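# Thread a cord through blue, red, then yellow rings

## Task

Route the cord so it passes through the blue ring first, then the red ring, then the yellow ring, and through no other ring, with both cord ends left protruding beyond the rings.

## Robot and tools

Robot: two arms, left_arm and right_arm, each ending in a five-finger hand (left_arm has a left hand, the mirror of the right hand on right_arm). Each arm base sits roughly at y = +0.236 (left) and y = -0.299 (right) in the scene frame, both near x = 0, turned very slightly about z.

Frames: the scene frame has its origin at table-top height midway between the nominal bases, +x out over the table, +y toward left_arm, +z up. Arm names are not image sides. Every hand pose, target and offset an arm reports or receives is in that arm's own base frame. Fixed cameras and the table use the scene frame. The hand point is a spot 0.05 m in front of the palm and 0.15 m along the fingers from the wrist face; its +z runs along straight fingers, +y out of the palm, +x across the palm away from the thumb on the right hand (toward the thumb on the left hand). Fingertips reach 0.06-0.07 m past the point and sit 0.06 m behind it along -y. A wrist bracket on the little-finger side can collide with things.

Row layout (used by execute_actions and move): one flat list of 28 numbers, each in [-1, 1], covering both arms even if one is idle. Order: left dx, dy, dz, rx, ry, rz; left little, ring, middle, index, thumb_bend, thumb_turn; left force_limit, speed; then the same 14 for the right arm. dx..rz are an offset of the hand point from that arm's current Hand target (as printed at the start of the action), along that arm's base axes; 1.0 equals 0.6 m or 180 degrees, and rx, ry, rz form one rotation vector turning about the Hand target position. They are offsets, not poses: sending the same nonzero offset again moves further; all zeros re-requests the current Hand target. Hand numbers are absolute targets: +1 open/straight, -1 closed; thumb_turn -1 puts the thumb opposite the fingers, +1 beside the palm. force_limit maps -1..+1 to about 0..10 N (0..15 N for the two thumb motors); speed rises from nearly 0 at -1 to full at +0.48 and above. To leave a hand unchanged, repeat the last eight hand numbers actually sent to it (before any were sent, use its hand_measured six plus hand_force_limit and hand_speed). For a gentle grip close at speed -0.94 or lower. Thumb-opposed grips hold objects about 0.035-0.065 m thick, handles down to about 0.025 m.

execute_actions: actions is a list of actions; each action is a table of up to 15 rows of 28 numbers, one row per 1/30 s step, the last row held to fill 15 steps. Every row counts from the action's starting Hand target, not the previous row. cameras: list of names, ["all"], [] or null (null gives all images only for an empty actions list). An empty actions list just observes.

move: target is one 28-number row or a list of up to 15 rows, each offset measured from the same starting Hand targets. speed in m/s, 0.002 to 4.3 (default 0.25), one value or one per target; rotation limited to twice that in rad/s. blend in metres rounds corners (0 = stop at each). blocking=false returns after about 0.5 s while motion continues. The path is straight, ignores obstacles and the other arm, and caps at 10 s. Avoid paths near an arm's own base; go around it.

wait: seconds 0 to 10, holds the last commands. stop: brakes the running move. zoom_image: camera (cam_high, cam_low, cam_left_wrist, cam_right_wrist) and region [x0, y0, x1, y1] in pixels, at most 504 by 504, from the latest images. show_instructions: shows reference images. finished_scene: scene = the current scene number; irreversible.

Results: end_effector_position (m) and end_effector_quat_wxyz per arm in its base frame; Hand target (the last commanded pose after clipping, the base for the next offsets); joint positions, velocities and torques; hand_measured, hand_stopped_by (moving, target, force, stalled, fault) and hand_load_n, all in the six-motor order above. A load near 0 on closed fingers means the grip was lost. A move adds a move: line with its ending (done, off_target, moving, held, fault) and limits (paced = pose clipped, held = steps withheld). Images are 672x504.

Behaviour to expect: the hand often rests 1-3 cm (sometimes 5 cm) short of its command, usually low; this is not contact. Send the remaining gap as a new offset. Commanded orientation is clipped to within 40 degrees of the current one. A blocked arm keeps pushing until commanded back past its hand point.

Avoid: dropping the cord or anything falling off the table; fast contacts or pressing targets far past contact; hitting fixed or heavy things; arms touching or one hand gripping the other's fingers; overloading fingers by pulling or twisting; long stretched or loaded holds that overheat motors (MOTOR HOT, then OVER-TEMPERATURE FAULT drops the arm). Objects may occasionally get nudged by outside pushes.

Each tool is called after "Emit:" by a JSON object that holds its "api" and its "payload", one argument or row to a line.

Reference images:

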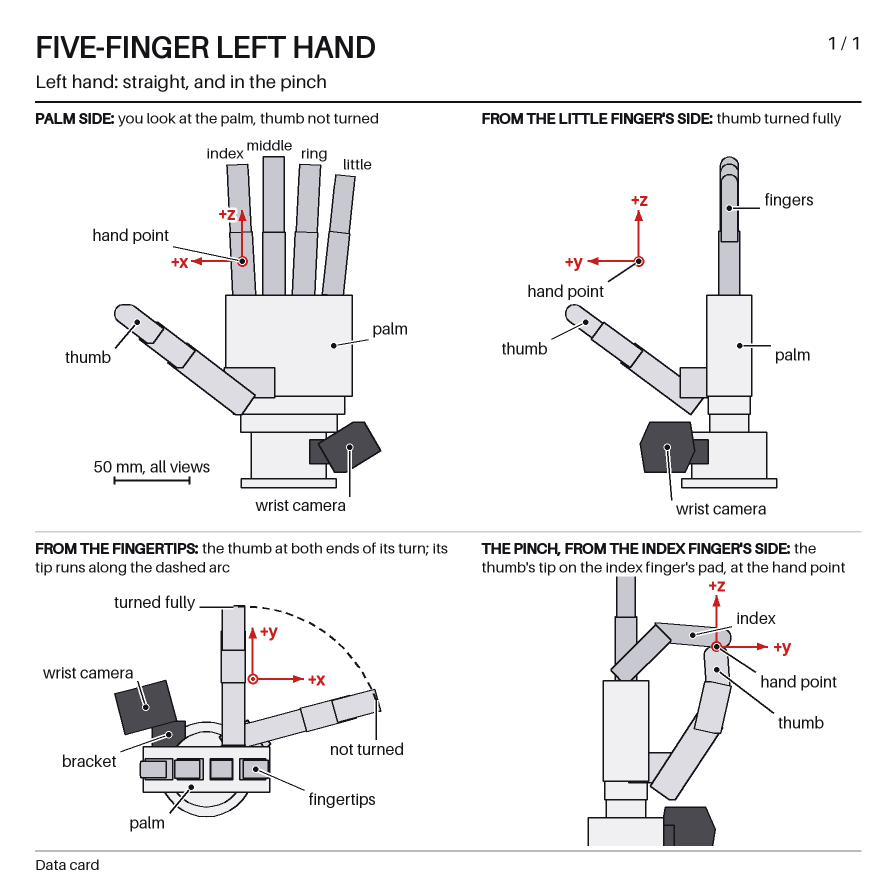

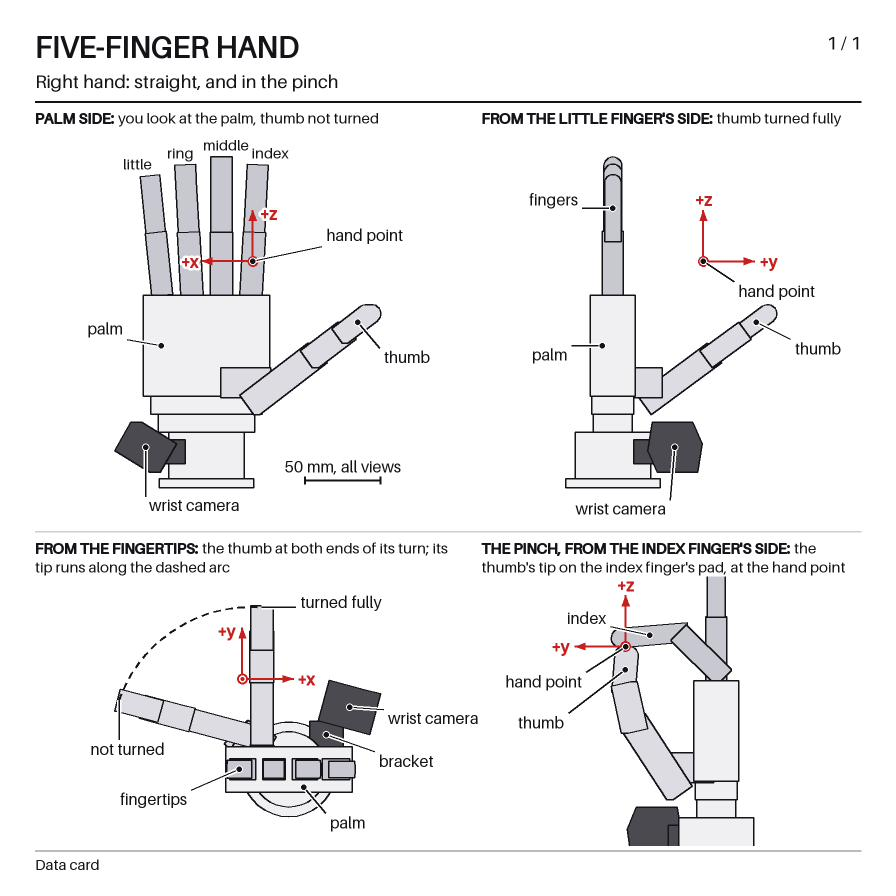

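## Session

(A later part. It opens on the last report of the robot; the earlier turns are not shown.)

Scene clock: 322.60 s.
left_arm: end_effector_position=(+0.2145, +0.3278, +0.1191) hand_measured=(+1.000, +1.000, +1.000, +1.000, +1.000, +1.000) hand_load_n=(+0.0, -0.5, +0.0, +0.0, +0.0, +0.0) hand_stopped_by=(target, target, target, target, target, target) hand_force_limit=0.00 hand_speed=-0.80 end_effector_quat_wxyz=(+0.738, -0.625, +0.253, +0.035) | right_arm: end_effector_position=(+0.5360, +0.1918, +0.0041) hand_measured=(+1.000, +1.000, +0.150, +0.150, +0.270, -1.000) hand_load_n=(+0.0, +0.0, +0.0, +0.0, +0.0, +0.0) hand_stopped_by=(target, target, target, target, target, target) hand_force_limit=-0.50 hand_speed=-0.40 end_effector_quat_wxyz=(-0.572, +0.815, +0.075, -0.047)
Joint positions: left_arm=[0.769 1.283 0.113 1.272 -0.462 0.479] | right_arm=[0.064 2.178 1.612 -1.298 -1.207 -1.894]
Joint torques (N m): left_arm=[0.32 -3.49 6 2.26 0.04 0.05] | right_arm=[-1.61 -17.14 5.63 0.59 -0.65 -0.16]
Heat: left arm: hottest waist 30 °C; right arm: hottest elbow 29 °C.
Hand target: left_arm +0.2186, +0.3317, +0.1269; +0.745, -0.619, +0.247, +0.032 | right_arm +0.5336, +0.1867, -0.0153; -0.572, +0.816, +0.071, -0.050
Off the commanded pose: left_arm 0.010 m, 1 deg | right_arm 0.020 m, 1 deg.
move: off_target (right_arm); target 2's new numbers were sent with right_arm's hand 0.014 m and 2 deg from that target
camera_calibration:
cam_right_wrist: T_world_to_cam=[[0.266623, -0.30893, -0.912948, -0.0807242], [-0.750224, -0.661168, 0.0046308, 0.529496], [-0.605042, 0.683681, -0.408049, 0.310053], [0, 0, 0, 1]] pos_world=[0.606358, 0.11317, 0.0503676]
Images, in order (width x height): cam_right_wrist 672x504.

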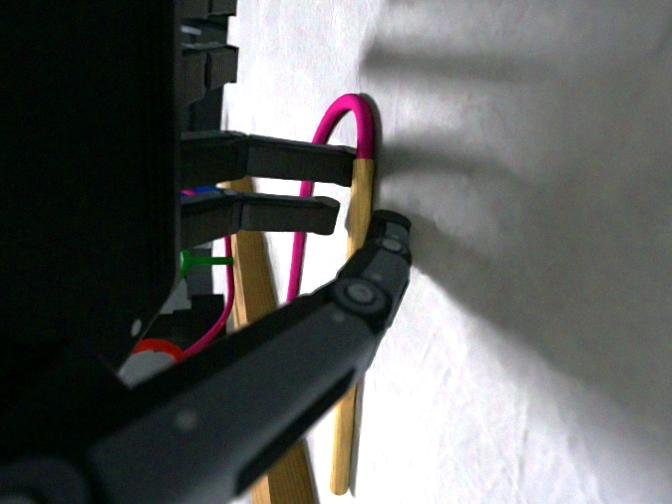

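Emit:
{"api": "move", "payload": {
  "target": [
    [0,0,0,0,0,0,1,1,1,1,1,1,0,-0.8,0,0,-0.025,0,0,0,1,1,0.15,0.15,0.27,-1,-0.5,-0.4],
    [0,0,0,0,0,0,1,1,1,1,1,1,0,-0.8,0.0,0,-0.025,0,0,0,1,1,-0.1,-0.1,0.27,-1,-0.5,-0.7]
  ],
  "speed": 0.05,
  "cameras": ["cam_right_wrist"]
}}

Scene clock: 325.63 s.
left_arm: end_effector_position=(+0.2145, +0.3278, +0.1191) hand_measured=(+1.000, +1.000, +1.000, +1.000, +1.000, +1.000) hand_load_n=(+0.0, +0.0, +0.0, +0.0, +0.0, +0.0) hand_stopped_by=(target, target, target, target, target, target) hand_force_limit=0.00 hand_speed=-0.80 end_effector_quat_wxyz=(+0.738, -0.625, +0.253, +0.035) | right_arm: end_effector_position=(+0.5376, +0.1926, +0.0027) hand_measured=(+1.000, +1.000, +0.098, -0.100, +0.270, -1.000) hand_load_n=(+0.0, +0.0, +0.5, +0.0, +0.5, +0.0) hand_stopped_by=(target, target, force, target, target, target) hand_force_limit=-0.50 hand_speed=-0.70 end_effector_quat_wxyz=(-0.577, +0.812, +0.076, -0.041)
Joint positions: left_arm=[0.769 1.283 0.113 1.272 -0.462 0.479] | right_arm=[0.062 2.18 1.607 -1.282 -1.219 -1.894]
Joint torques (N m): left_arm=[-0.03 -2.96 5.89 2.24 0.02 0.04] | right_arm=[-1.49 -15.56 5.39 1.01 -0.18 -0.18]
Heat: left arm: hottest waist 30 °C; right arm: hottest elbow 28 °C.
Hand target: left_arm +0.2186, +0.3317, +0.1269; +0.745, -0.619, +0.247, +0.032 | right_arm +0.5335, +0.1866, -0.0304; -0.572, +0.816, +0.071, -0.050
Off the commanded pose: left_arm 0.010 m, 1 deg | right_arm 0.034 m, 1 deg.
move: off_target (right_arm); target 2's new numbers were sent with right_arm's hand 0.034 m and 1 deg from that target
camera_calibration:
cam_right_wrist: T_world_to_cam=[[0.273191, -0.299452, -0.914164, -0.0875216], [-0.753418, -0.657469, -0.00978585, 0.532299], [-0.598104, 0.69142, -0.405227, 0.304675], [0, 0, 0, 1]] pos_world=[0.607181, 0.113103, 0.0486625]
Images, in order (width x height): cam_right_wrist 672x504.

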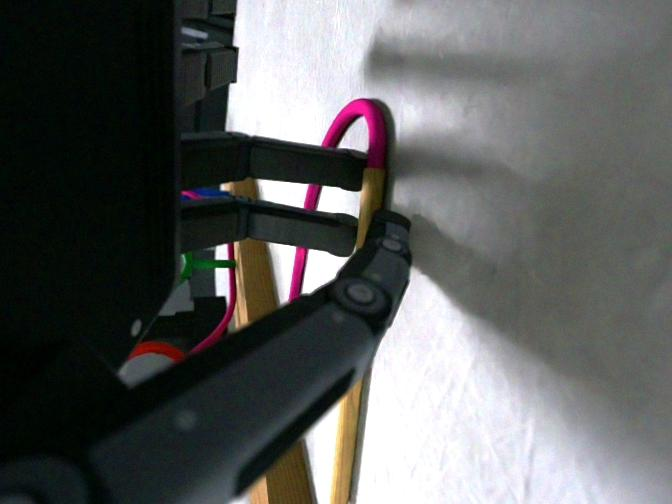

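Emit:
{"api": "move", "payload": {
  "target": [
    [0,0,0,0,0,0,1,1,1,1,1,1,0,-0.8,0,0,0,0,0,0,1,1,0.15,0.05,0.27,-1,-0.5,-0.4],
    [0,0,0,0,0,0,1,1,1,1,1,1,0,-0.8,0.0,0,0.075,0,0,0,1,1,0.15,0.05,0.27,-1,-0.5,-0.4],
    [0,0,0,0,0,0,1,1,1,1,1,1,0,-0.8,-0.035,0.0,0.065,0,0,0,1,1,0.15,0.05,0.27,-1,-0.5,-0.4],
    [0,0,0,0,0,0,1,1,1,1,1,1,0,-0.8,-0.035,0.0,0,0,0,0,1,1,0.15,0.05,0.27,-1,-0.5,-0.4]
  ],
  "speed": 0.1,
  "cameras": ["cam_right_wrist"]
}}

Scene clock: 329.70 s.
left_arm: end_effector_position=(+0.2145, +0.3278, +0.1191) hand_measured=(+1.000, +1.000, +1.000, +1.000, +1.000, +1.000) hand_load_n=(+0.0, +0.0, +0.0, +0.0, +0.0, +0.0) hand_stopped_by=(target, target, target, target, target, target) hand_force_limit=0.00 hand_speed=-0.80 end_effector_quat_wxyz=(+0.738, -0.625, +0.253, +0.035) | right_arm: end_effector_position=(+0.5164, +0.1907, +0.0021) hand_measured=(+1.000, +1.000, +0.150, +0.050, +0.270, -1.000) hand_load_n=(+0.0, +0.0, -1.0, +0.0, +0.0, +0.0) hand_stopped_by=(target, target, target, target, target, target) hand_force_limit=-0.50 hand_speed=-0.40 end_effector_quat_wxyz=(-0.576, +0.813, +0.076, -0.042)
Joint positions: left_arm=[0.769 1.283 0.113 1.272 -0.462 0.479] | right_arm=[0.062 2.135 1.523 -1.246 -1.217 -1.896]
Joint torques (N m): left_arm=[0.15 -3.43 5.83 2.3 0.03 0] | right_arm=[-1.08 -14.74 5.12 1.42 -0.31 -0.12]
Heat: left arm: hottest waist 30 °C; right arm: hottest elbow 28 °C.
Hand target: left_arm +0.2186, +0.3317, +0.1269; +0.745, -0.619, +0.247, +0.032 | right_arm +0.5125, +0.1867, -0.0303; -0.572, +0.816, +0.071, -0.050
Off the commanded pose: left_arm 0.010 m, 1 deg | right_arm 0.033 m, 1 deg.
move: off_target (right_arm)
camera_calibration:
cam_right_wrist: T_world_to_cam=[[0.272419, -0.301454, -0.913736, -0.08207], [-0.752844, -0.658158, -0.0073164, 0.514894], [-0.599177, 0.689894, -0.406243, 0.293879], [0, 0, 0, 1]] pos_world=[0.586078, 0.111396, 0.0481629]
Images, in order (width x height): cam_right_wrist 672x504.

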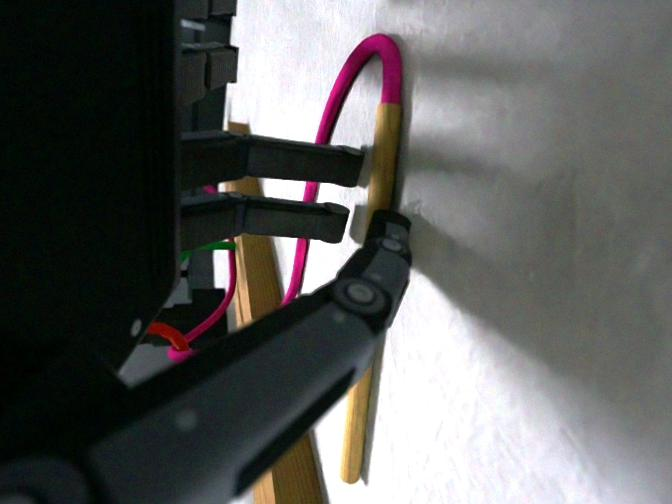

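Emit:
{"api": "execute_actions", "payload": {
  "actions": [
    [[0,0,0,0,0,0,1,1,1,1,1,1,0,-0.8,0,0,0,0,0,0,1,1,-0.3,-0.3,0.27,-1,-0.5,-0.75]],
    [[0,0,0,0,0,0,1,1,1,1,1,1,0,-0.8,0,0,0,0,0,0,1,1,-0.3,-0.3,0.27,-1,-0.5,-0.75]]
  ],
  "cameras": ["cam_right_wrist"]
}}

Scene clock: 331.50 s.
left_arm: end_effector_position=(+0.2145, +0.3278, +0.1191) hand_measured=(+1.000, +1.000, +1.000, +1.000, +1.000, +1.000) hand_load_n=(+0.0, +0.0, +0.0, +0.0, +0.0, +0.0) hand_stopped_by=(target, target, target, target, target, target) hand_force_limit=0.00 hand_speed=-0.80 end_effector_quat_wxyz=(+0.738, -0.625, +0.253, +0.035) | right_arm: end_effector_position=(+0.5172, +0.1915, +0.0017) hand_measured=(+1.000, +1.000, +0.108, -0.270, +0.270, -1.000) hand_load_n=(+0.0, +0.0, +0.5, +3.0, +2.0, +0.0) hand_stopped_by=(target, target, force, force, target, target) hand_force_limit=-0.50 hand_speed=-0.75 end_effector_quat_wxyz=(-0.578, +0.811, +0.076, -0.040)
Joint positions: left_arm=[0.769 1.283 0.113 1.272 -0.462 0.479] | right_arm=[0.062 2.136 1.523 -1.241 -1.222 -1.896]
Joint torques (N m): left_arm=[0.15 -3.49 6.01 2.28 0.01 0] | right_arm=[-1.08 -14.74 5.19 1.18 -0.09 -0.12]
Heat: left arm: hottest waist 30 °C; right arm: hottest elbow 28 °C.
Hand target: left_arm +0.2186, +0.3317, +0.1269; +0.745, -0.619, +0.247, +0.032 | right_arm +0.5126, +0.1867, -0.0304; -0.572, +0.816, +0.071, -0.050
Off the commanded pose: left_arm 0.010 m, 1 deg | right_arm 0.033 m, 2 deg.
Step readings (end_effector_position of left_arm | right_arm):
0: (+0.2145, +0.3278, +0.1191) | (+0.5164, +0.1907, +0.0021)
1: (+0.2145, +0.3278, +0.1191) | (+0.5164, +0.1907, +0.0021)
2: (+0.2145, +0.3278, +0.1191) | (+0.5164, +0.1907, +0.0021)
4: (+0.2145, +0.3278, +0.1191) | (+0.5170, +0.1912, +0.0018)
8: (+0.2145, +0.3278, +0.1191) | (+0.5172, +0.1915, +0.0017)
15: (+0.2145, +0.3278, +0.1191) | (+0.5172, +0.1915, +0.0017)
16: (+0.2145, +0.3278, +0.1191) | (+0.5172, +0.1915, +0.0017)
17: (+0.2145, +0.3278, +0.1191) | (+0.5172, +0.1915, +0.0017)
19: (+0.2145, +0.3278, +0.1191) | (+0.5172, +0.1915, +0.0017)
23: (+0.2145, +0.3278, +0.1191) | (+0.5172, +0.1915, +0.0017)
30: (+0.2145, +0.3278, +0.1191) | (+0.5172, +0.1915, +0.0017)
camera_calibration:
cam_right_wrist: T_world_to_cam=[[0.274491, -0.296946, -0.914592, -0.0843381], [-0.753829, -0.656943, -0.0129478, 0.516329], [-0.59699, 0.693, -0.404171, 0.291983], [0, 0, 0, 1]] pos_world=[0.586685, 0.111811, 0.0475618]
Images, in order (width x height): cam_right_wrist 672x504.

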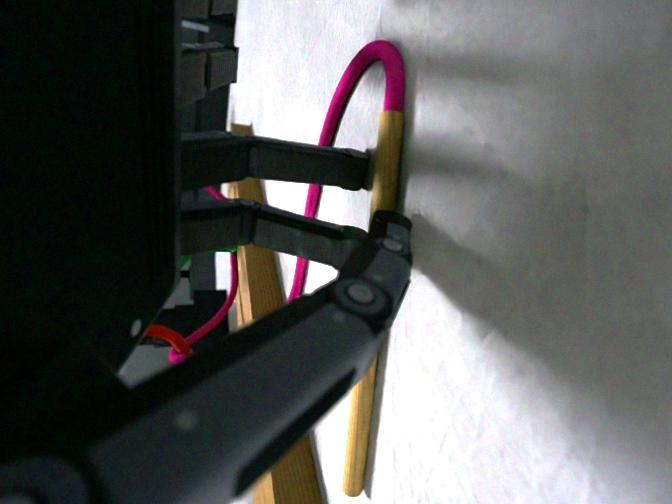

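Emit:
{"api": "execute_actions", "payload": {
  "actions": [
    [[0,0,0,0,0,0,1,1,1,1,1,1,0,-0.8,0,0,0.015,0,0,0,1,1,-0.2,-0.3,0.27,-1,0.1,-0.75]],
    [[0,0,0,0,0,0,1,1,1,1,1,1,0,-0.8,0,0,0,0,0,0,1,1,-0.2,-0.3,0.27,-1,0.1,-0.75]]
  ],
  "cameras": ["cam_right_wrist"]
}}

Scene clock: 333.37 s.
left_arm: end_effector_position=(+0.2145, +0.3278, +0.1191) hand_measured=(+1.000, +1.000, +1.000, +1.000, +1.000, +1.000) hand_load_n=(+0.0, +0.0, +0.0, +0.0, +0.0, +0.0) hand_stopped_by=(target, target, target, target, target, target) hand_force_limit=0.00 hand_speed=-0.80 end_effector_quat_wxyz=(+0.738, -0.625, +0.253, +0.035) | right_arm: end_effector_position=(+0.5170, +0.1927, +0.0022) hand_measured=(+1.000, +1.000, -0.190, -0.270, +0.270, -1.000) hand_load_n=(+0.0, +0.0, +4.5, -0.5, +1.5, +2.5) hand_stopped_by=(target, target, force, force, target, target) hand_force_limit=0.10 hand_speed=-0.75 end_effector_quat_wxyz=(-0.579, +0.810, +0.077, -0.040)
Joint positions: left_arm=[0.769 1.283 0.113 1.272 -0.462 0.479] | right_arm=[0.063 2.136 1.523 -1.241 -1.225 -1.896]
Joint torques (N m): left_arm=[-0.03 -3.43 5.9 2.25 0.02 0.01] | right_arm=[-1.38 -15.85 5.55 0.51 0.02 -0.1]
Heat: left arm: hottest waist 30 °C; right arm: hottest elbow 28 °C.
Hand target: left_arm +0.2186, +0.3317, +0.1269; +0.745, -0.619, +0.247, +0.032 | right_arm +0.5126, +0.1867, -0.0214; -0.572, +0.816, +0.071, -0.050
Off the commanded pose: left_arm 0.010 m, 1 deg | right_arm 0.025 m, 2 deg.
Step readings (end_effector_position of left_arm | right_arm):
0: (+0.2145, +0.3278, +0.1191) | (+0.5172, +0.1915, +0.0017)
1: (+0.2145, +0.3278, +0.1191) | (+0.5172, +0.1915, +0.0017)
2: (+0.2145, +0.3278, +0.1191) | (+0.5172, +0.1915, +0.0017)
4: (+0.2145, +0.3278, +0.1191) | (+0.5173, +0.1918, +0.0021)
8: (+0.2145, +0.3278, +0.1191) | (+0.5171, +0.1931, +0.0027)
15: (+0.2145, +0.3278, +0.1191) | (+0.5171, +0.1928, +0.0023)
16: (+0.2145, +0.3278, +0.1191) | (+0.5170, +0.1927, +0.0022)
17: (+0.2145, +0.3278, +0.1191) | (+0.5170, +0.1927, +0.0022)
19: (+0.2145, +0.3278, +0.1191) | (+0.5170, +0.1927, +0.0022)
23: (+0.2145, +0.3278, +0.1191) | (+0.5170, +0.1927, +0.0022)
30: (+0.2145, +0.3278, +0.1191) | (+0.5170, +0.1927, +0.0022)
camera_calibration:
cam_right_wrist: T_world_to_cam=[[0.274512, -0.294108, -0.915502, -0.0840602], [-0.753337, -0.657471, -0.0146719, 0.516761], [-0.597601, 0.693709, -0.402046, 0.291355], [0, 0, 0, 1]] pos_world=[0.586484, 0.112917, 0.0477626]
Images, in order (width x height): cam_right_wrist 672x504.

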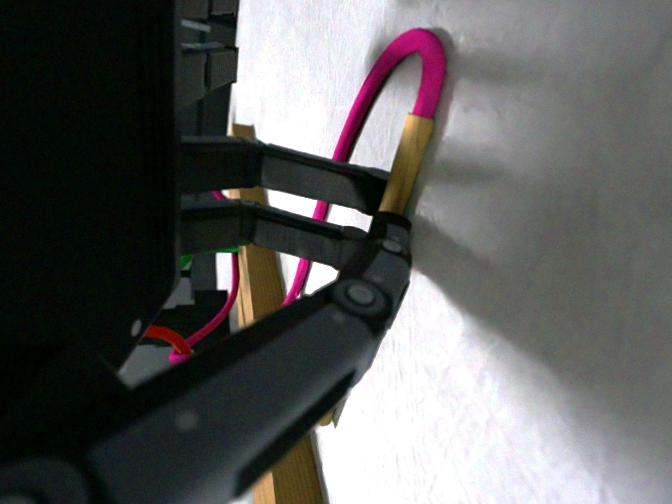

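Emit:
{"api": "execute_actions", "payload": {
  "actions": [
    [[0,0,0,0,0,0,1,1,1,1,1,1,0,-0.8,0,0,0,0,0,0,1,1,-0.2,-0.36,0.27,-1,0.1,-0.75]],
    [[0,0,0,0,0,0,1,1,1,1,1,1,0,-0.8,0,0,0,0,0,0,1,1,-0.32,-0.4,0.27,-1,0.4,-0.75]],
    [[0,0,0,0,0,0,1,1,1,1,1,1,0,-0.8,0,0,0,0,0,0,1,1,-0.32,-0.4,0.27,-1,0.4,-0.75]]
  ],
  "cameras": ["cam_right_wrist"]
}}

Scene clock: 335.80 s.
left_arm: end_effector_position=(+0.2145, +0.3278, +0.1191) hand_measured=(+1.000, +1.000, +1.000, +1.000, +1.000, +1.000) hand_load_n=(+0.0, +0.0, +0.0, +0.0, +0.0, +0.0) hand_stopped_by=(target, target, target, target, target, target) hand_force_limit=0.00 hand_speed=-0.80 end_effector_quat_wxyz=(+0.738, -0.625, +0.253, +0.035) | right_arm: end_effector_position=(+0.5171, +0.1927, +0.0025) hand_measured=(+1.000, +1.000, -0.208, -0.374, +0.272, -1.000) hand_load_n=(+0.0, +0.0, +7.0, +12.5, +9.5, +3.0) hand_stopped_by=(target, target, force, force, target, target) hand_force_limit=0.40 hand_speed=-0.75 end_effector_quat_wxyz=(-0.580, +0.810, +0.077, -0.040)
Joint positions: left_arm=[0.769 1.283 0.113 1.272 -0.462 0.479] | right_arm=[0.063 2.136 1.523 -1.241 -1.225 -1.896]
Joint torques (N m): left_arm=[0.21 -3.49 5.85 2.19 0.07 0.06] | right_arm=[-1.32 -16.03 5.55 0.53 0.04 -0.1]
Heat: left arm: hottest waist 30 °C; right arm: hottest elbow 28 °C.
Hand target: left_arm +0.2186, +0.3317, +0.1269; +0.745, -0.619, +0.247, +0.032 | right_arm +0.5126, +0.1866, -0.0213; -0.572, +0.816, +0.071, -0.050
Off the commanded pose: left_arm 0.010 m, 1 deg | right_arm 0.025 m, 2 deg.
Step readings (end_effector_position of left_arm | right_arm):
0: (+0.2145, +0.3278, +0.1191) | (+0.5170, +0.1927, +0.0022)
1: (+0.2145, +0.3278, +0.1191) | (+0.5170, +0.1927, +0.0022)
2: (+0.2145, +0.3278, +0.1191) | (+0.5170, +0.1927, +0.0022)
4: (+0.2145, +0.3278, +0.1191) | (+0.5170, +0.1927, +0.0022)
8: (+0.2145, +0.3278, +0.1191) | (+0.5170, +0.1927, +0.0022)
15: (+0.2145, +0.3278, +0.1191) | (+0.5170, +0.1927, +0.0022)
16: (+0.2145, +0.3278, +0.1191) | (+0.5170, +0.1927, +0.0022)
17: (+0.2145, +0.3278, +0.1191) | (+0.5170, +0.1927, +0.0022)
19: (+0.2145, +0.3278, +0.1191) | (+0.5170, +0.1927, +0.0023)
23: (+0.2145, +0.3278, +0.1191) | (+0.5171, +0.1927, +0.0025)
30: (+0.2145, +0.3278, +0.1191) | (+0.5171, +0.1927, +0.0025)
31: (+0.2145, +0.3278, +0.1191) | (+0.5171, +0.1927, +0.0025)
32: (+0.2145, +0.3278, +0.1191) | (+0.5171, +0.1927, +0.0025)
34: (+0.2145, +0.3278, +0.1191) | (+0.5171, +0.1927, +0.0025)
38: (+0.2145, +0.3278, +0.1191) | (+0.5171, +0.1927, +0.0025)
45: (+0.2145, +0.3278, +0.1191) | (+0.5171, +0.1927, +0.0025)
camera_calibration:
cam_right_wrist: T_world_to_cam=[[0.274789, -0.293818, -0.915512, -0.0840997], [-0.753435, -0.657347, -0.015178, 0.516908], [-0.597349, 0.69395, -0.402004, 0.291318], [0, 0, 0, 1]] pos_world=[0.586585, 0.112918, 0.0479623]
Images, in order (width x height): cam_right_wrist 672x504.

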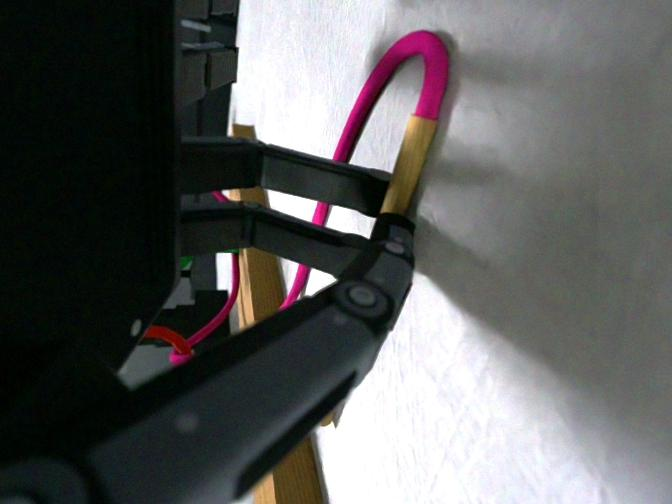

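Emit:
{"api": "move", "payload": {
  "target": [0,0,0,0,0,0,1,1,1,1,1,1,0,-0.8,0,0,0.11,0,0,0,1,1,-0.32,-0.4,0.27,-1,0.4,-0.75],
  "speed": 0.08,
  "cameras": ["cam_right_wrist","cam_low","cam_high"]
}}

Scene clock: 337.77 s.
left_arm: end_effector_position=(+0.2145, +0.3278, +0.1191) hand_measured=(+1.000, +1.000, +1.000, +1.000, +1.000, +1.000) hand_load_n=(+0.0, +0.0, +0.0, +0.0, +0.0, +0.0) hand_stopped_by=(target, target, target, target, target, target) hand_force_limit=0.00 hand_speed=-0.80 end_effector_quat_wxyz=(+0.738, -0.625, +0.253, +0.035) | right_arm: end_effector_position=(+0.5033, +0.1893, +0.0372) hand_measured=(+1.000, +1.000, -0.208, -0.374, +0.272, -1.000) hand_load_n=(+0.0, +0.0, +5.5, +13.0, +9.0, +3.0) hand_stopped_by=(target, target, force, force, target, target) hand_force_limit=0.40 hand_speed=-0.75 end_effector_quat_wxyz=(-0.572, +0.815, +0.067, -0.059)
Joint positions: left_arm=[0.769 1.283 0.113 1.272 -0.462 0.479] | right_arm=[0.063 2.075 1.523 -1.344 -1.206 -1.896]
Joint torques (N m): left_arm=[0.5 -3.31 5.78 2.17 0.03 0.05] | right_arm=[-1.32 -18.08 8.73 -0.55 -0.74 -0.09]
Heat: left arm: hottest waist 30 °C; right arm: hottest elbow 28 °C.
Hand target: left_arm +0.2186, +0.3317, +0.1269; +0.745, -0.619, +0.247, +0.032 | right_arm +0.5126, +0.1867, +0.0447; -0.572, +0.816, +0.071, -0.050
Off the commanded pose: left_arm 0.010 m, 1 deg | right_arm 0.012 m, 1 deg.
move: off_target (right_arm)
camera_calibration:
cam_right_wrist: T_world_to_cam=[[0.239314, -0.312016, -0.919443, -0.028015], [-0.749192, -0.661693, 0.029547, 0.501794], [-0.617608, 0.681768, -0.392112, 0.31159], [0, 0, 0, 1]] pos_world=[0.575085, 0.110861, 0.0815934]
Images, in order (width x height): cam_high 672x504, cam_low 672x504, cam_right_wrist 672x504.

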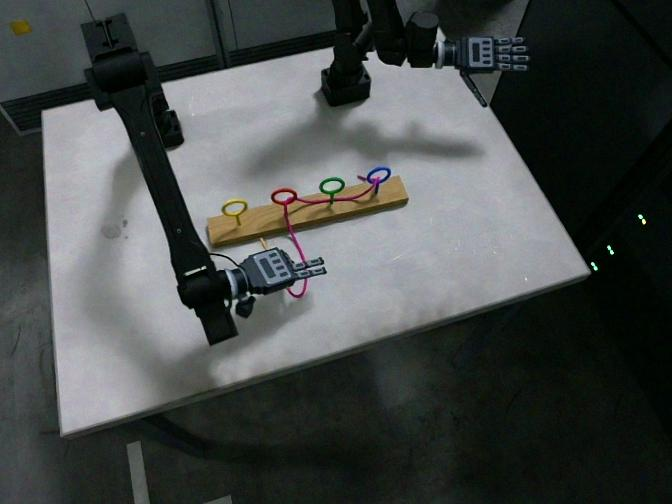

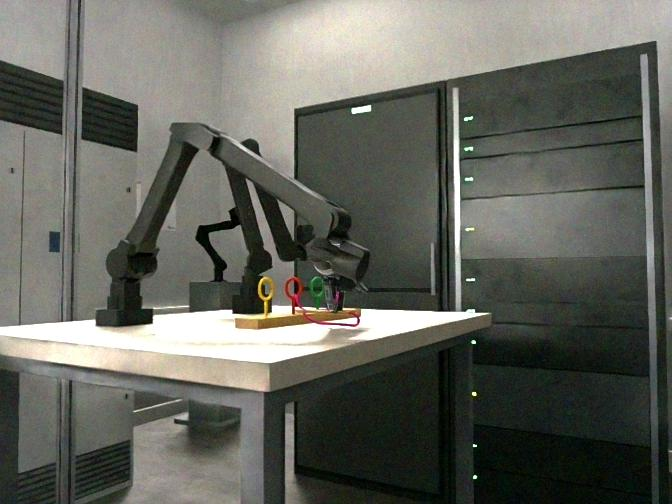

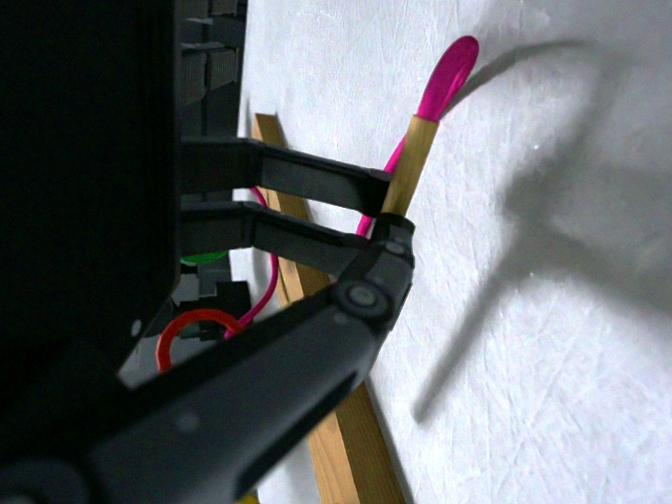

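Emit:
{"api": "zoom_image", "payload": {
  "camera": "cam_low",
  "region": [230, 260, 380, 350]
}}

Emit:
{"api": "zoom_image", "payload": {
  "camera": "cam_high",
  "region": [200, 170, 340, 310]
}}

Scaled by 3.360 from the camera's 672x504 image, which has a finer 960x720 frame.

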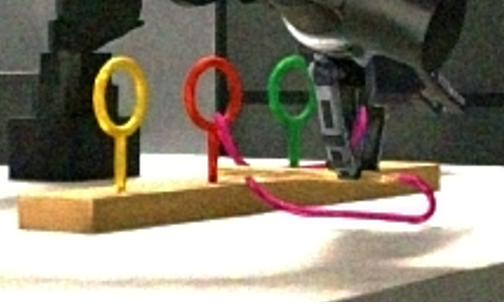

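Scaled by 3.600 from the camera's 672x504 image, which has a finer 960x720 frame.

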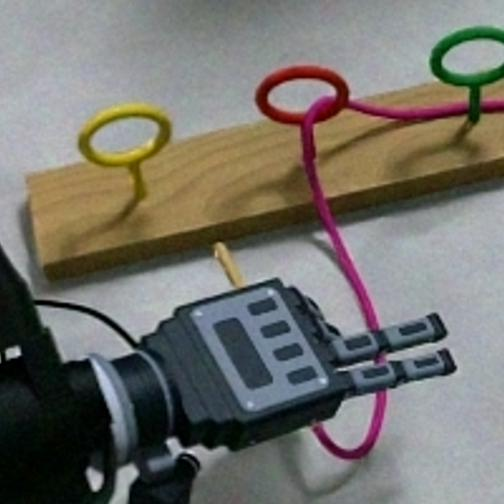

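Emit:
{"api": "zoom_image", "payload": {
  "camera": "cam_low",
  "region": [280, 280, 350, 330]
}}

Scaled by 7.200 from the camera's 672x504 image, which has a finer 960x720 frame.

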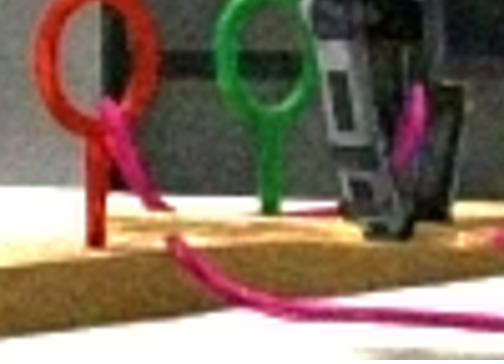

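Emit:
{"api": "move", "payload": {
  "target": [
    [0,0,0,0,0,0,1,1,1,1,1,1,0,-0.8,0,0,-0.11,0,0,0,1,1,-0.32,-0.4,0.27,-1,0.4,-0.75]
  ],
  "speed": 0.08,
  "cameras": ["cam_right_wrist"]
}}

Emit:
{"api": "move", "payload": {
  "target": [
    [0,0,0,0,0,0,1,1,1,1,1,1,0,-0.8,0,0,0,0,0,0,1,1,0.15,0.15,0.27,-1,0.4,-0.6],
    [0,0,0,0,0,0,1,1,1,1,1,1,0,-0.8,0,0,0.06,0,0,0,1,1,0.15,0.15,0.27,-1,0.4,-0.6],
    [0,0,0,0,0,0,1,1,1,1,1,1,0,-0.8,0.03,0.005,0.055,0,0,0,1,1,0.15,0.15,0.27,-1,0.4,-0.6],
    [0,0,0,0,0,0,1,1,1,1,1,1,0,-0.8,0.03,0.005,-0.01,0,0,0,1,1,0.15,0.15,0.27,-1,0.4,-0.6]
  ],
  "speed": 0.1,
  "cameras": ["cam_right_wrist"]
}}

Scene clock: 359.53 s.
left_arm: end_effector_position=(+0.2145, +0.3278, +0.1191) hand_measured=(+1.000, +1.000, +1.000, +1.000, +1.000, +1.000) hand_load_n=(+0.0, -0.5, +0.0, +0.0, +0.0, -0.5) hand_stopped_by=(target, target, target, target, target, target) hand_force_limit=0.00 hand_speed=-0.80 end_effector_quat_wxyz=(+0.738, -0.625, +0.253, +0.035) | right_arm: end_effector_position=(+0.5146, +0.1912, +0.0035) hand_measured=(+1.000, +1.000, -0.208, -0.374, +0.272, -1.000) hand_load_n=(+0.0, +0.0, +5.5, +13.0, +8.5, +3.5) hand_stopped_by=(target, target, force, force, target, target) hand_force_limit=0.40 hand_speed=-0.75 end_effector_quat_wxyz=(-0.576, +0.813, +0.075, -0.045)
Joint positions: left_arm=[0.769 1.283 0.113 1.272 -0.462 0.479] | right_arm=[0.063 2.132 1.523 -1.254 -1.215 -1.896]
Joint torques (N m): left_arm=[0.26 -3.31 5.79 2.18 0.06 0.02] | right_arm=[-1.32 -15.5 5.53 1.07 -0.37 -0.11]
Heat: left arm: hottest waist 30 °C; right arm: hottest shoulder 28 °C.
Hand target: left_arm +0.2186, +0.3317, +0.1269; +0.745, -0.619, +0.247, +0.032 | right_arm +0.5127, +0.1867, -0.0213; -0.572, +0.816, +0.071, -0.050
Off the commanded pose: left_arm 0.010 m, 1 deg | right_arm 0.025 m, 1 deg.
move: off_target (right_arm)
camera_calibration:
cam_right_wrist: T_world_to_cam=[[0.267179, -0.302587, -0.914908, -0.0772167], [-0.751564, -0.659659, -0.00130922, 0.513417], [-0.603131, 0.687962, -0.40366, 0.295402], [0, 0, 0, 1]] pos_world=[0.584662, 0.11209, 0.0492679]
Images, in order (width x height): cam_right_wrist 672x504.

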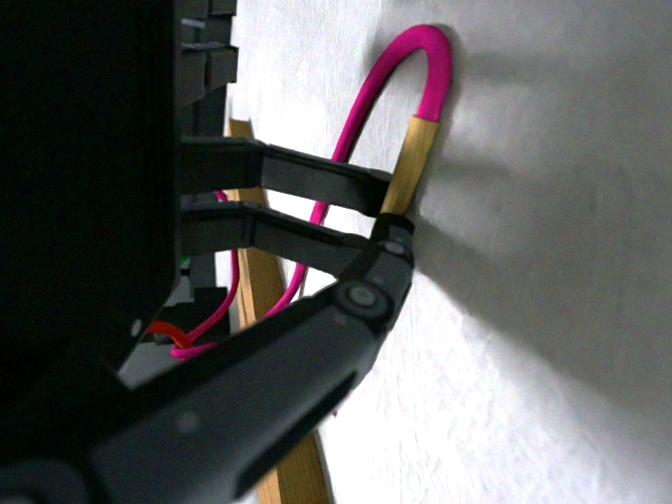

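Scene clock: 362.43 s.
left_arm: end_effector_position=(+0.2145, +0.3278, +0.1191) hand_measured=(+1.000, +1.000, +1.000, +1.000, +1.000, +1.000) hand_load_n=(+0.0, +0.0, +0.0, +0.0, +0.0, -0.5) hand_stopped_by=(target, target, target, target, target, target) hand_force_limit=0.00 hand_speed=-0.80 end_effector_quat_wxyz=(+0.738, -0.625, +0.253, +0.035) | right_arm: end_effector_position=(+0.5229, +0.1888, +0.0018) hand_measured=(+1.000, +1.000, +0.150, +0.150, +0.270, -1.000) hand_load_n=(+0.0, +0.0, -0.5, +0.0, +0.0, +0.0) hand_stopped_by=(target, target, target, target, target, target) hand_force_limit=0.40 hand_speed=-0.60 end_effector_quat_wxyz=(-0.577, +0.812, +0.065, -0.050)
Joint positions: left_arm=[0.769 1.283 0.113 1.272 -0.462 0.479] | right_arm=[0.057 2.158 1.56 -1.277 -1.219 -1.888]
Joint torques (N m): left_arm=[0.03 -3.49 5.9 2.25 0.02 0] | right_arm=[-0.67 -14.15 7.98 1.36 -0.26 -0.12]
Heat: left arm: hottest waist 30 °C; right arm: hottest shoulder 28 °C.
Hand target: left_arm +0.2186, +0.3317, +0.1269; +0.745, -0.619, +0.247, +0.032 | right_arm +0.5305, +0.1898, -0.0274; -0.572, +0.816, +0.071, -0.050
Off the commanded pose: left_arm 0.010 m, 1 deg | right_arm 0.030 m, 1 deg.
move: off_target (right_arm)
camera_calibration:
cam_right_wrist: T_world_to_cam=[[0.246556, -0.303618, -0.92034, -0.0707582], [-0.758151, -0.651969, 0.0119768, 0.520122], [-0.60367, 0.694804, -0.390935, 0.300397], [0, 0, 0, 1]] pos_world=[0.593118, 0.108903, 0.0460847]
Images, in order (width x height): cam_right_wrist 672x504.

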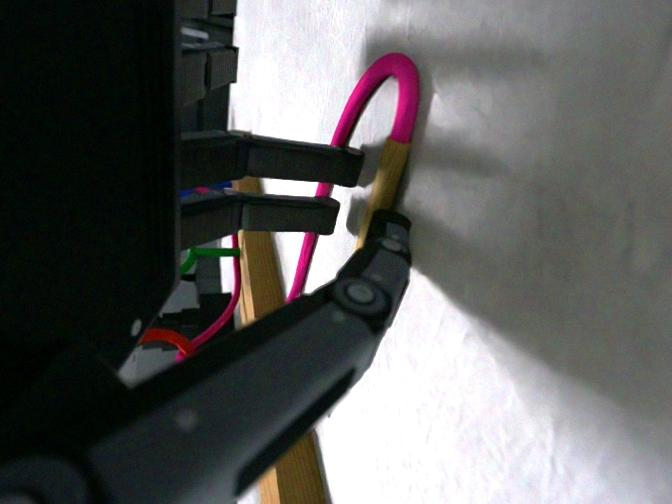

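Emit:
{"api": "move", "payload": {
  "target": [
    [0,0,0,0,0,0,1,1,1,1,1,1,0,-0.8,0,0,0.065,0,0,0,1,1,0.15,0.15,0.27,-1,0.4,-0.6],
    [0,0,0,0,0,0,1,1,1,1,1,1,0,-0.8,0.02,0.0,0.06,0,0,0,1,1,0.15,0.15,0.27,-1,0.4,-0.6],
    [0,0,0,0,0,0,1,1,1,1,1,1,0,-0.8,0.02,0.0,-0.0,0,0,0,1,1,0.15,0.15,0.27,-1,0.4,-0.6]
  ],
  "speed": 0.1,
  "cameras": ["cam_right_wrist"]
}}

Scene clock: 365.87 s.
left_arm: end_effector_position=(+0.2145, +0.3278, +0.1191) hand_measured=(+1.000, +1.000, +1.000, +1.000, +1.000, +1.000) hand_load_n=(+0.0, -0.5, +0.0, +0.0, +0.0, +0.0) hand_stopped_by=(target, target, target, target, target, target) hand_force_limit=0.00 hand_speed=-0.80 end_effector_quat_wxyz=(+0.738, -0.625, +0.253, +0.035) | right_arm: end_effector_position=(+0.5340, +0.1889, +0.0027) hand_measured=(+1.000, +1.000, +0.150, +0.150, +0.270, -1.000) hand_load_n=(+0.0, +0.0, -0.5, +0.0, -0.5, +0.0) hand_stopped_by=(target, target, target, target, target, target) hand_force_limit=0.40 hand_speed=-0.60 end_effector_quat_wxyz=(-0.577, +0.813, +0.064, -0.052)
Joint positions: left_arm=[0.769 1.283 0.113 1.272 -0.462 0.479] | right_arm=[0.056 2.184 1.609 -1.305 -1.218 -1.888]
Joint torques (N m): left_arm=[0.38 -3.19 5.89 2.19 0.02 0.03] | right_arm=[-0.67 -14.8 8.21 1.46 -0.28 -0.14]
Heat: left arm: hottest waist 30 °C; right arm: hottest shoulder 28 °C.
Hand target: left_arm +0.2186, +0.3317, +0.1269; +0.745, -0.619, +0.247, +0.032 | right_arm +0.5425, +0.1896, -0.0274; -0.572, +0.816, +0.071, -0.050
Off the commanded pose: left_arm 0.010 m, 1 deg | right_arm 0.031 m, 1 deg.
move: off_target (right_arm)
camera_calibration:
cam_right_wrist: T_world_to_cam=[[0.242005, -0.305041, -0.921077, -0.0699917], [-0.758397, -0.651583, 0.0165286, 0.528555], [-0.6052, 0.694542, -0.389029, 0.308184], [0, 0, 0, 1]] pos_world=[0.604306, 0.109, 0.0466886]
Images, in order (width x height): cam_right_wrist 672x504.

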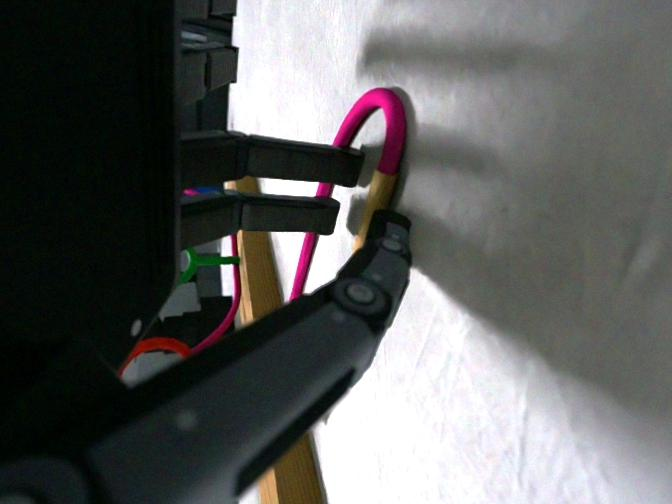

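Emit:
{"api": "execute_actions", "payload": {
  "actions": [
    [[0,0,0,0,0,0,1,1,1,1,1,1,0,-0.8,0,0,0,0,0,0,1,1,-0.12,-0.12,0.27,-1,-0.2,-0.75]],
    [[0,0,0,0,0,0,1,1,1,1,1,1,0,-0.8,0,0,0.0,0,0,0,1,1,-0.12,-0.12,0.27,-1,-0.2,-0.75]]
  ],
  "cameras": ["cam_right_wrist"]
}}

Scene clock: 368.73 s.
left_arm: end_effector_position=(+0.2145, +0.3278, +0.1191) hand_measured=(+1.000, +1.000, +1.000, +1.000, +1.000, +1.000) hand_load_n=(+0.0, +0.0, -0.5, +0.0, +0.0, +0.0) hand_stopped_by=(target, target, target, target, target, target) hand_force_limit=0.00 hand_speed=-0.80 end_effector_quat_wxyz=(+0.738, -0.625, +0.253, +0.035) | right_arm: end_effector_position=(+0.5348, +0.1976, +0.0032) hand_measured=(+1.000, +1.000, -0.120, -0.120, +0.270, -1.000) hand_load_n=(+0.0, +0.0, +2.0, +0.0, +0.0, +0.0) hand_stopped_by=(target, target, target, target, target, target) hand_force_limit=-0.20 hand_speed=-0.75 end_effector_quat_wxyz=(-0.582, +0.808, +0.071, -0.049)
Joint positions: left_arm=[0.769 1.283 0.113 1.272 -0.462 0.479] | right_arm=[0.068 2.185 1.609 -1.291 -1.233 -1.888]
Joint torques (N m): left_arm=[0.38 -3.55 5.98 2.15 0.01 0.04] | right_arm=[-1.49 -14.92 8.24 0.95 0.34 -0.13]
Heat: left arm: hottest waist 30 °C; right arm: hottest shoulder 28 °C.
Hand target: left_arm +0.2186, +0.3317, +0.1269; +0.745, -0.619, +0.247, +0.032 | right_arm +0.5424, +0.1897, -0.0275; -0.572, +0.816, +0.071, -0.051
Off the commanded pose: left_arm 0.010 m, 1 deg | right_arm 0.033 m, 2 deg.
Step readings (end_effector_position of left_arm | right_arm):
0: (+0.2145, +0.3278, +0.1191) | (+0.5340, +0.1889, +0.0027)
1: (+0.2145, +0.3278, +0.1191) | (+0.5340, +0.1889, +0.0027)
2: (+0.2145, +0.3278, +0.1191) | (+0.5340, +0.1889, +0.0027)
4: (+0.2145, +0.3278, +0.1191) | (+0.5348, +0.1895, +0.0025)
8: (+0.2145, +0.3278, +0.1191) | (+0.5344, +0.1947, +0.0032)
15: (+0.2145, +0.3278, +0.1191) | (+0.5348, +0.1976, +0.0032)
16: (+0.2145, +0.3278, +0.1191) | (+0.5348, +0.1976, +0.0032)
17: (+0.2145, +0.3278, +0.1191) | (+0.5348, +0.1976, +0.0032)
19: (+0.2145, +0.3278, +0.1191) | (+0.5348, +0.1976, +0.0032)
23: (+0.2145, +0.3278, +0.1191) | (+0.5348, +0.1976, +0.0032)
30: (+0.2145, +0.3278, +0.1191) | (+0.5348, +0.1976, +0.0032)
camera_calibration:
cam_right_wrist: T_world_to_cam=[[0.255312, -0.288992, -0.922659, -0.0773023], [-0.753495, -0.657449, -0.00257808, 0.533431], [-0.605856, 0.695877, -0.385608, 0.302975], [0, 0, 0, 1]] pos_world=[0.605233, 0.117531, 0.0468814]
Images, in order (width x height): cam_right_wrist 672x504.

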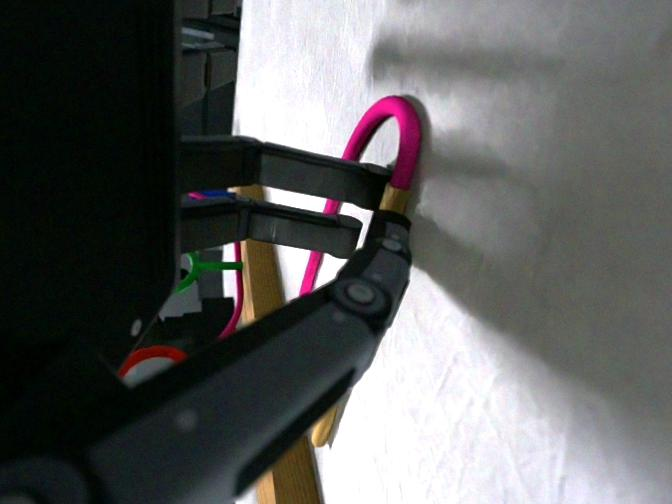

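Emit:
{"api": "execute_actions", "payload": {
  "actions": [
    [[0,0,0,0,0,0,1,1,1,1,1,1,0,-0.8,0,0,0.0,0,0,0,1,1,-0.3,-0.36,0.27,-1,0.1,-0.75]],
    [[0,0,0,0,0,0,1,1,1,1,1,1,0,-0.8,0,0,0,0,0,0,1,1,-0.32,-0.4,0.27,-1,0.4,-0.75]],
    [[0,0,0,0,0,0,1,1,1,1,1,1,0,-0.8,0,0,0,0,0,0,1,1,-0.32,-0.4,0.27,-1,0.4,-0.75]]
  ],
  "cameras": ["cam_right_wrist"]
}}

Scene clock: 371.17 s.
left_arm: end_effector_position=(+0.2145, +0.3278, +0.1191) hand_measured=(+1.000, +1.000, +1.000, +1.000, +1.000, +1.000) hand_load_n=(+0.0, +0.0, +0.0, +0.0, +0.0, -0.5) hand_stopped_by=(target, target, target, target, target, target) hand_force_limit=0.00 hand_speed=-0.80 end_effector_quat_wxyz=(+0.738, -0.625, +0.253, +0.035) | right_arm: end_effector_position=(+0.5356, +0.1972, +0.0028) hand_measured=(+1.000, +1.000, -0.222, -0.366, +0.272, -1.000) hand_load_n=(+0.0, +0.0, +10.0, +8.5, +9.5, +2.0) hand_stopped_by=(target, target, force, force, target, target) hand_force_limit=0.40 hand_speed=-0.75 end_effector_quat_wxyz=(-0.581, +0.809, +0.072, -0.047)
Joint positions: left_arm=[0.769 1.283 0.113 1.272 -0.462 0.479] | right_arm=[0.068 2.185 1.61 -1.288 -1.23 -1.888]
Joint torques (N m): left_arm=[0.38 -3.14 5.89 2.24 0.02 0.04] | right_arm=[-1.55 -14.8 8.16 0.84 0.18 -0.13]
Heat: left arm: hottest waist 30 °C; right arm: hottest elbow 28 °C.
Hand target: left_arm +0.2186, +0.3317, +0.1269; +0.745, -0.619, +0.247, +0.032 | right_arm +0.5425, +0.1898, -0.0274; -0.572, +0.816, +0.071, -0.050
Off the commanded pose: left_arm 0.010 m, 1 deg | right_arm 0.032 m, 1 deg.
Step readings (end_effector_position of left_arm | right_arm):
0: (+0.2145, +0.3278, +0.1191) | (+0.5348, +0.1976, +0.0032)
1: (+0.2145, +0.3278, +0.1191) | (+0.5348, +0.1976, +0.0032)
2: (+0.2145, +0.3278, +0.1191) | (+0.5348, +0.1976, +0.0032)
4: (+0.2145, +0.3278, +0.1191) | (+0.5350, +0.1976, +0.0031)
8: (+0.2145, +0.3278, +0.1191) | (+0.5351, +0.1973, +0.0027)
15: (+0.2145, +0.3278, +0.1191) | (+0.5351, +0.1973, +0.0026)
16: (+0.2145, +0.3278, +0.1191) | (+0.5351, +0.1973, +0.0026)
17: (+0.2145, +0.3278, +0.1191) | (+0.5351, +0.1973, +0.0026)
19: (+0.2145, +0.3278, +0.1191) | (+0.5351, +0.1973, +0.0027)
23: (+0.2145, +0.3278, +0.1191) | (+0.5356, +0.1972, +0.0028)
30: (+0.2145, +0.3278, +0.1191) | (+0.5356, +0.1972, +0.0028)
31: (+0.2145, +0.3278, +0.1191) | (+0.5356, +0.1972, +0.0028)
32: (+0.2145, +0.3278, +0.1191) | (+0.5356, +0.1972, +0.0028)
34: (+0.2145, +0.3278, +0.1191) | (+0.5356, +0.1972, +0.0028)
38: (+0.2145, +0.3278, +0.1191) | (+0.5356, +0.1972, +0.0028)
45: (+0.2145, +0.3278, +0.1191) | (+0.5356, +0.1972, +0.0028)
camera_calibration:
cam_right_wrist: T_world_to_cam=[[0.258929, -0.291523, -0.920853, -0.0794054], [-0.752815, -0.658224, -0.00329961, 0.533607], [-0.605165, 0.694086, -0.389897, 0.30351], [0, 0, 0, 1]] pos_world=[0.605942, 0.117422, 0.0469776]
Images, in order (width x height): cam_right_wrist 672x504.

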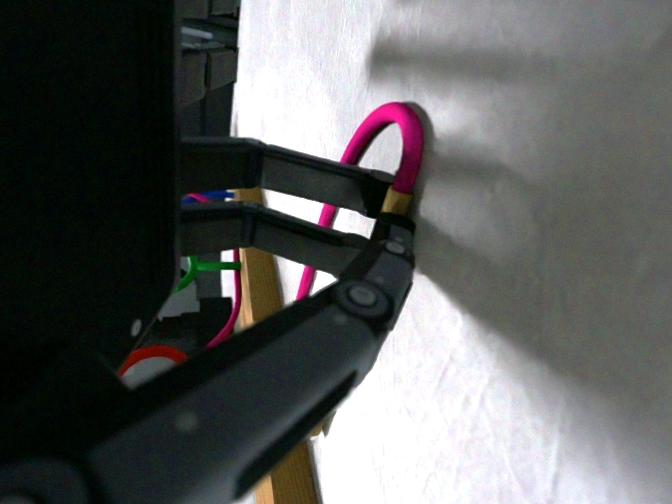

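Emit:
{"api": "move", "payload": {
  "target": [
    [0,0,0,0,0,0,1,1,1,1,1,1,0,-0.8,-0.03,0,0.27,0,0,0,1,1,-0.32,-0.4,0.27,-1,0.4,-0.75],
    [0,0,0,0,0,0,1,1,1,1,1,1,0,-0.8,-0.1,-0.05,0.36,-0.368,-0.179,-0.149,1,1,-0.32,-0.4,0.27,-1,0.4,-0.75]
  ],
  "speed": [0.15,0.25],
  "blend": 0.03,
  "cameras": ["cam_right_wrist","cam_low","cam_high"]
}}

Scene clock: 381.20 s.
left_arm: end_effector_position=(+0.2145, +0.3278, +0.1191) hand_measured=(+1.000, +1.000, +1.000, +1.000, +1.000, +1.000) hand_load_n=(+0.0, +0.0, +0.0, +0.0, +0.0, +0.0) hand_stopped_by=(target, target, target, target, target, target) hand_force_limit=0.00 hand_speed=-0.80 end_effector_quat_wxyz=(+0.738, -0.625, +0.253, +0.035) | right_arm: end_effector_position=(+0.4837, +0.1566, +0.1877) hand_measured=(+1.000, +1.000, -0.222, -0.366, +0.272, -1.000) hand_load_n=(+0.0, +0.0, +9.5, +8.0, +9.5, +2.5) hand_stopped_by=(target, target, force, force, target, target) hand_force_limit=0.40 hand_speed=-0.75 end_effector_quat_wxyz=(+0.005, +0.968, +0.006, +0.251)
Joint positions: left_arm=[0.769 1.283 0.113 1.272 -0.462 0.479] | right_arm=[0.485 1.5 1.302 -0.919 0.236 -1.152]
Joint torques (N m): left_arm=[0.09 -3.31 5.9 2.21 0.01 0.02] | right_arm=[-0.44 -12.86 8.05 2.06 0.23 0.11]
Heat: left arm: hottest waist 30 °C; right arm: hottest elbow 29 °C.
Hand target: left_arm +0.2186, +0.3317, +0.1269; +0.745, -0.619, +0.247, +0.032 | right_arm +0.4825, +0.1598, +0.1885; +0.000, +0.966, +0.001, +0.258
Off the commanded pose: left_arm 0.010 m, 1 deg | right_arm 0.004 m, 1 deg.
move: done
camera_calibration:
cam_right_wrist: T_world_to_cam=[[0.172333, -0.976965, 0.125858, 0.0451839], [-0.985026, -0.171565, 0.016997, 0.500717], [0.00498738, -0.126903, -0.991903, 0.318827], [0, 0, 0, 1]] pos_world=[0.483843, 0.170509, 0.302048]
Images, in order (width x height): cam_high 672x504, cam_low 672x504, cam_right_wrist 672x504.

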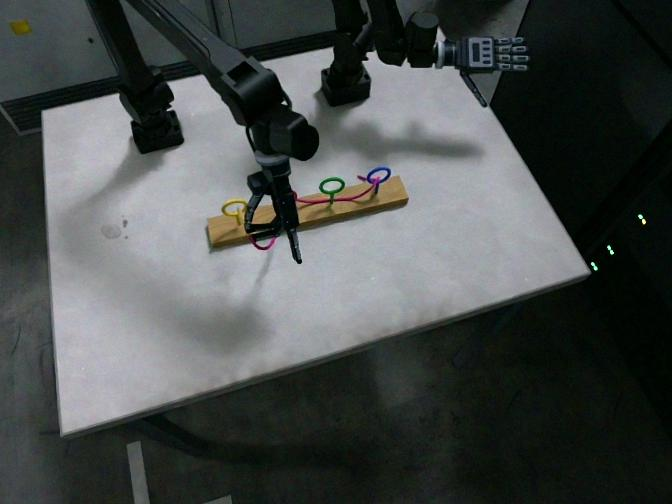

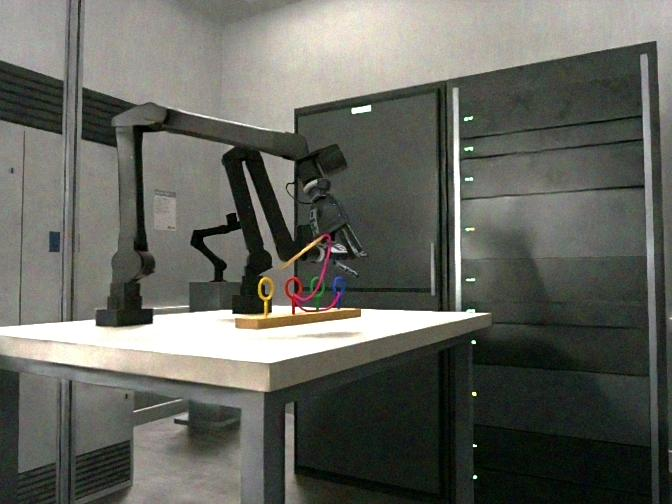

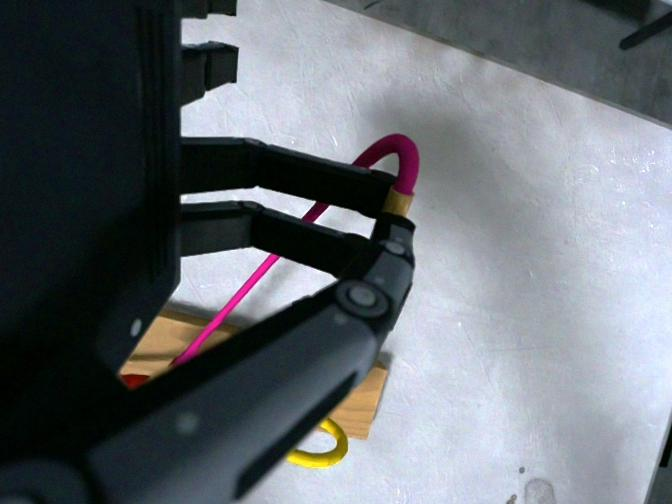

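Emit:
{"api": "zoom_image", "payload": {
  "camera": "cam_low",
  "region": [230, 220, 380, 340]
}}

Emit:
{"api": "zoom_image", "payload": {
  "camera": "cam_high",
  "region": [190, 150, 330, 280]
}}

Scaled by 3.360 from the camera's 672x504 image, which has a finer 960x720 frame.

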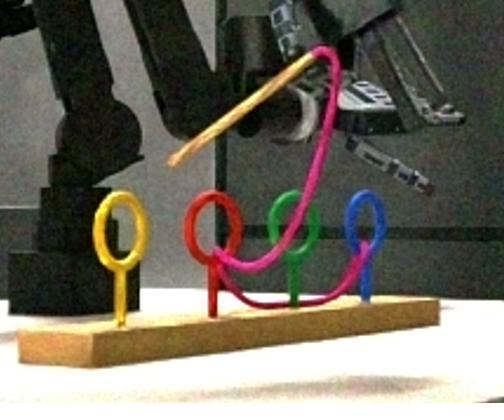

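Scaled by 3.600 from the camera's 672x504 image, which has a finer 960x720 frame.

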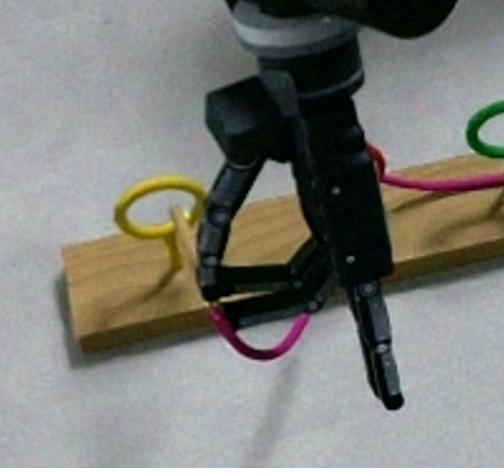

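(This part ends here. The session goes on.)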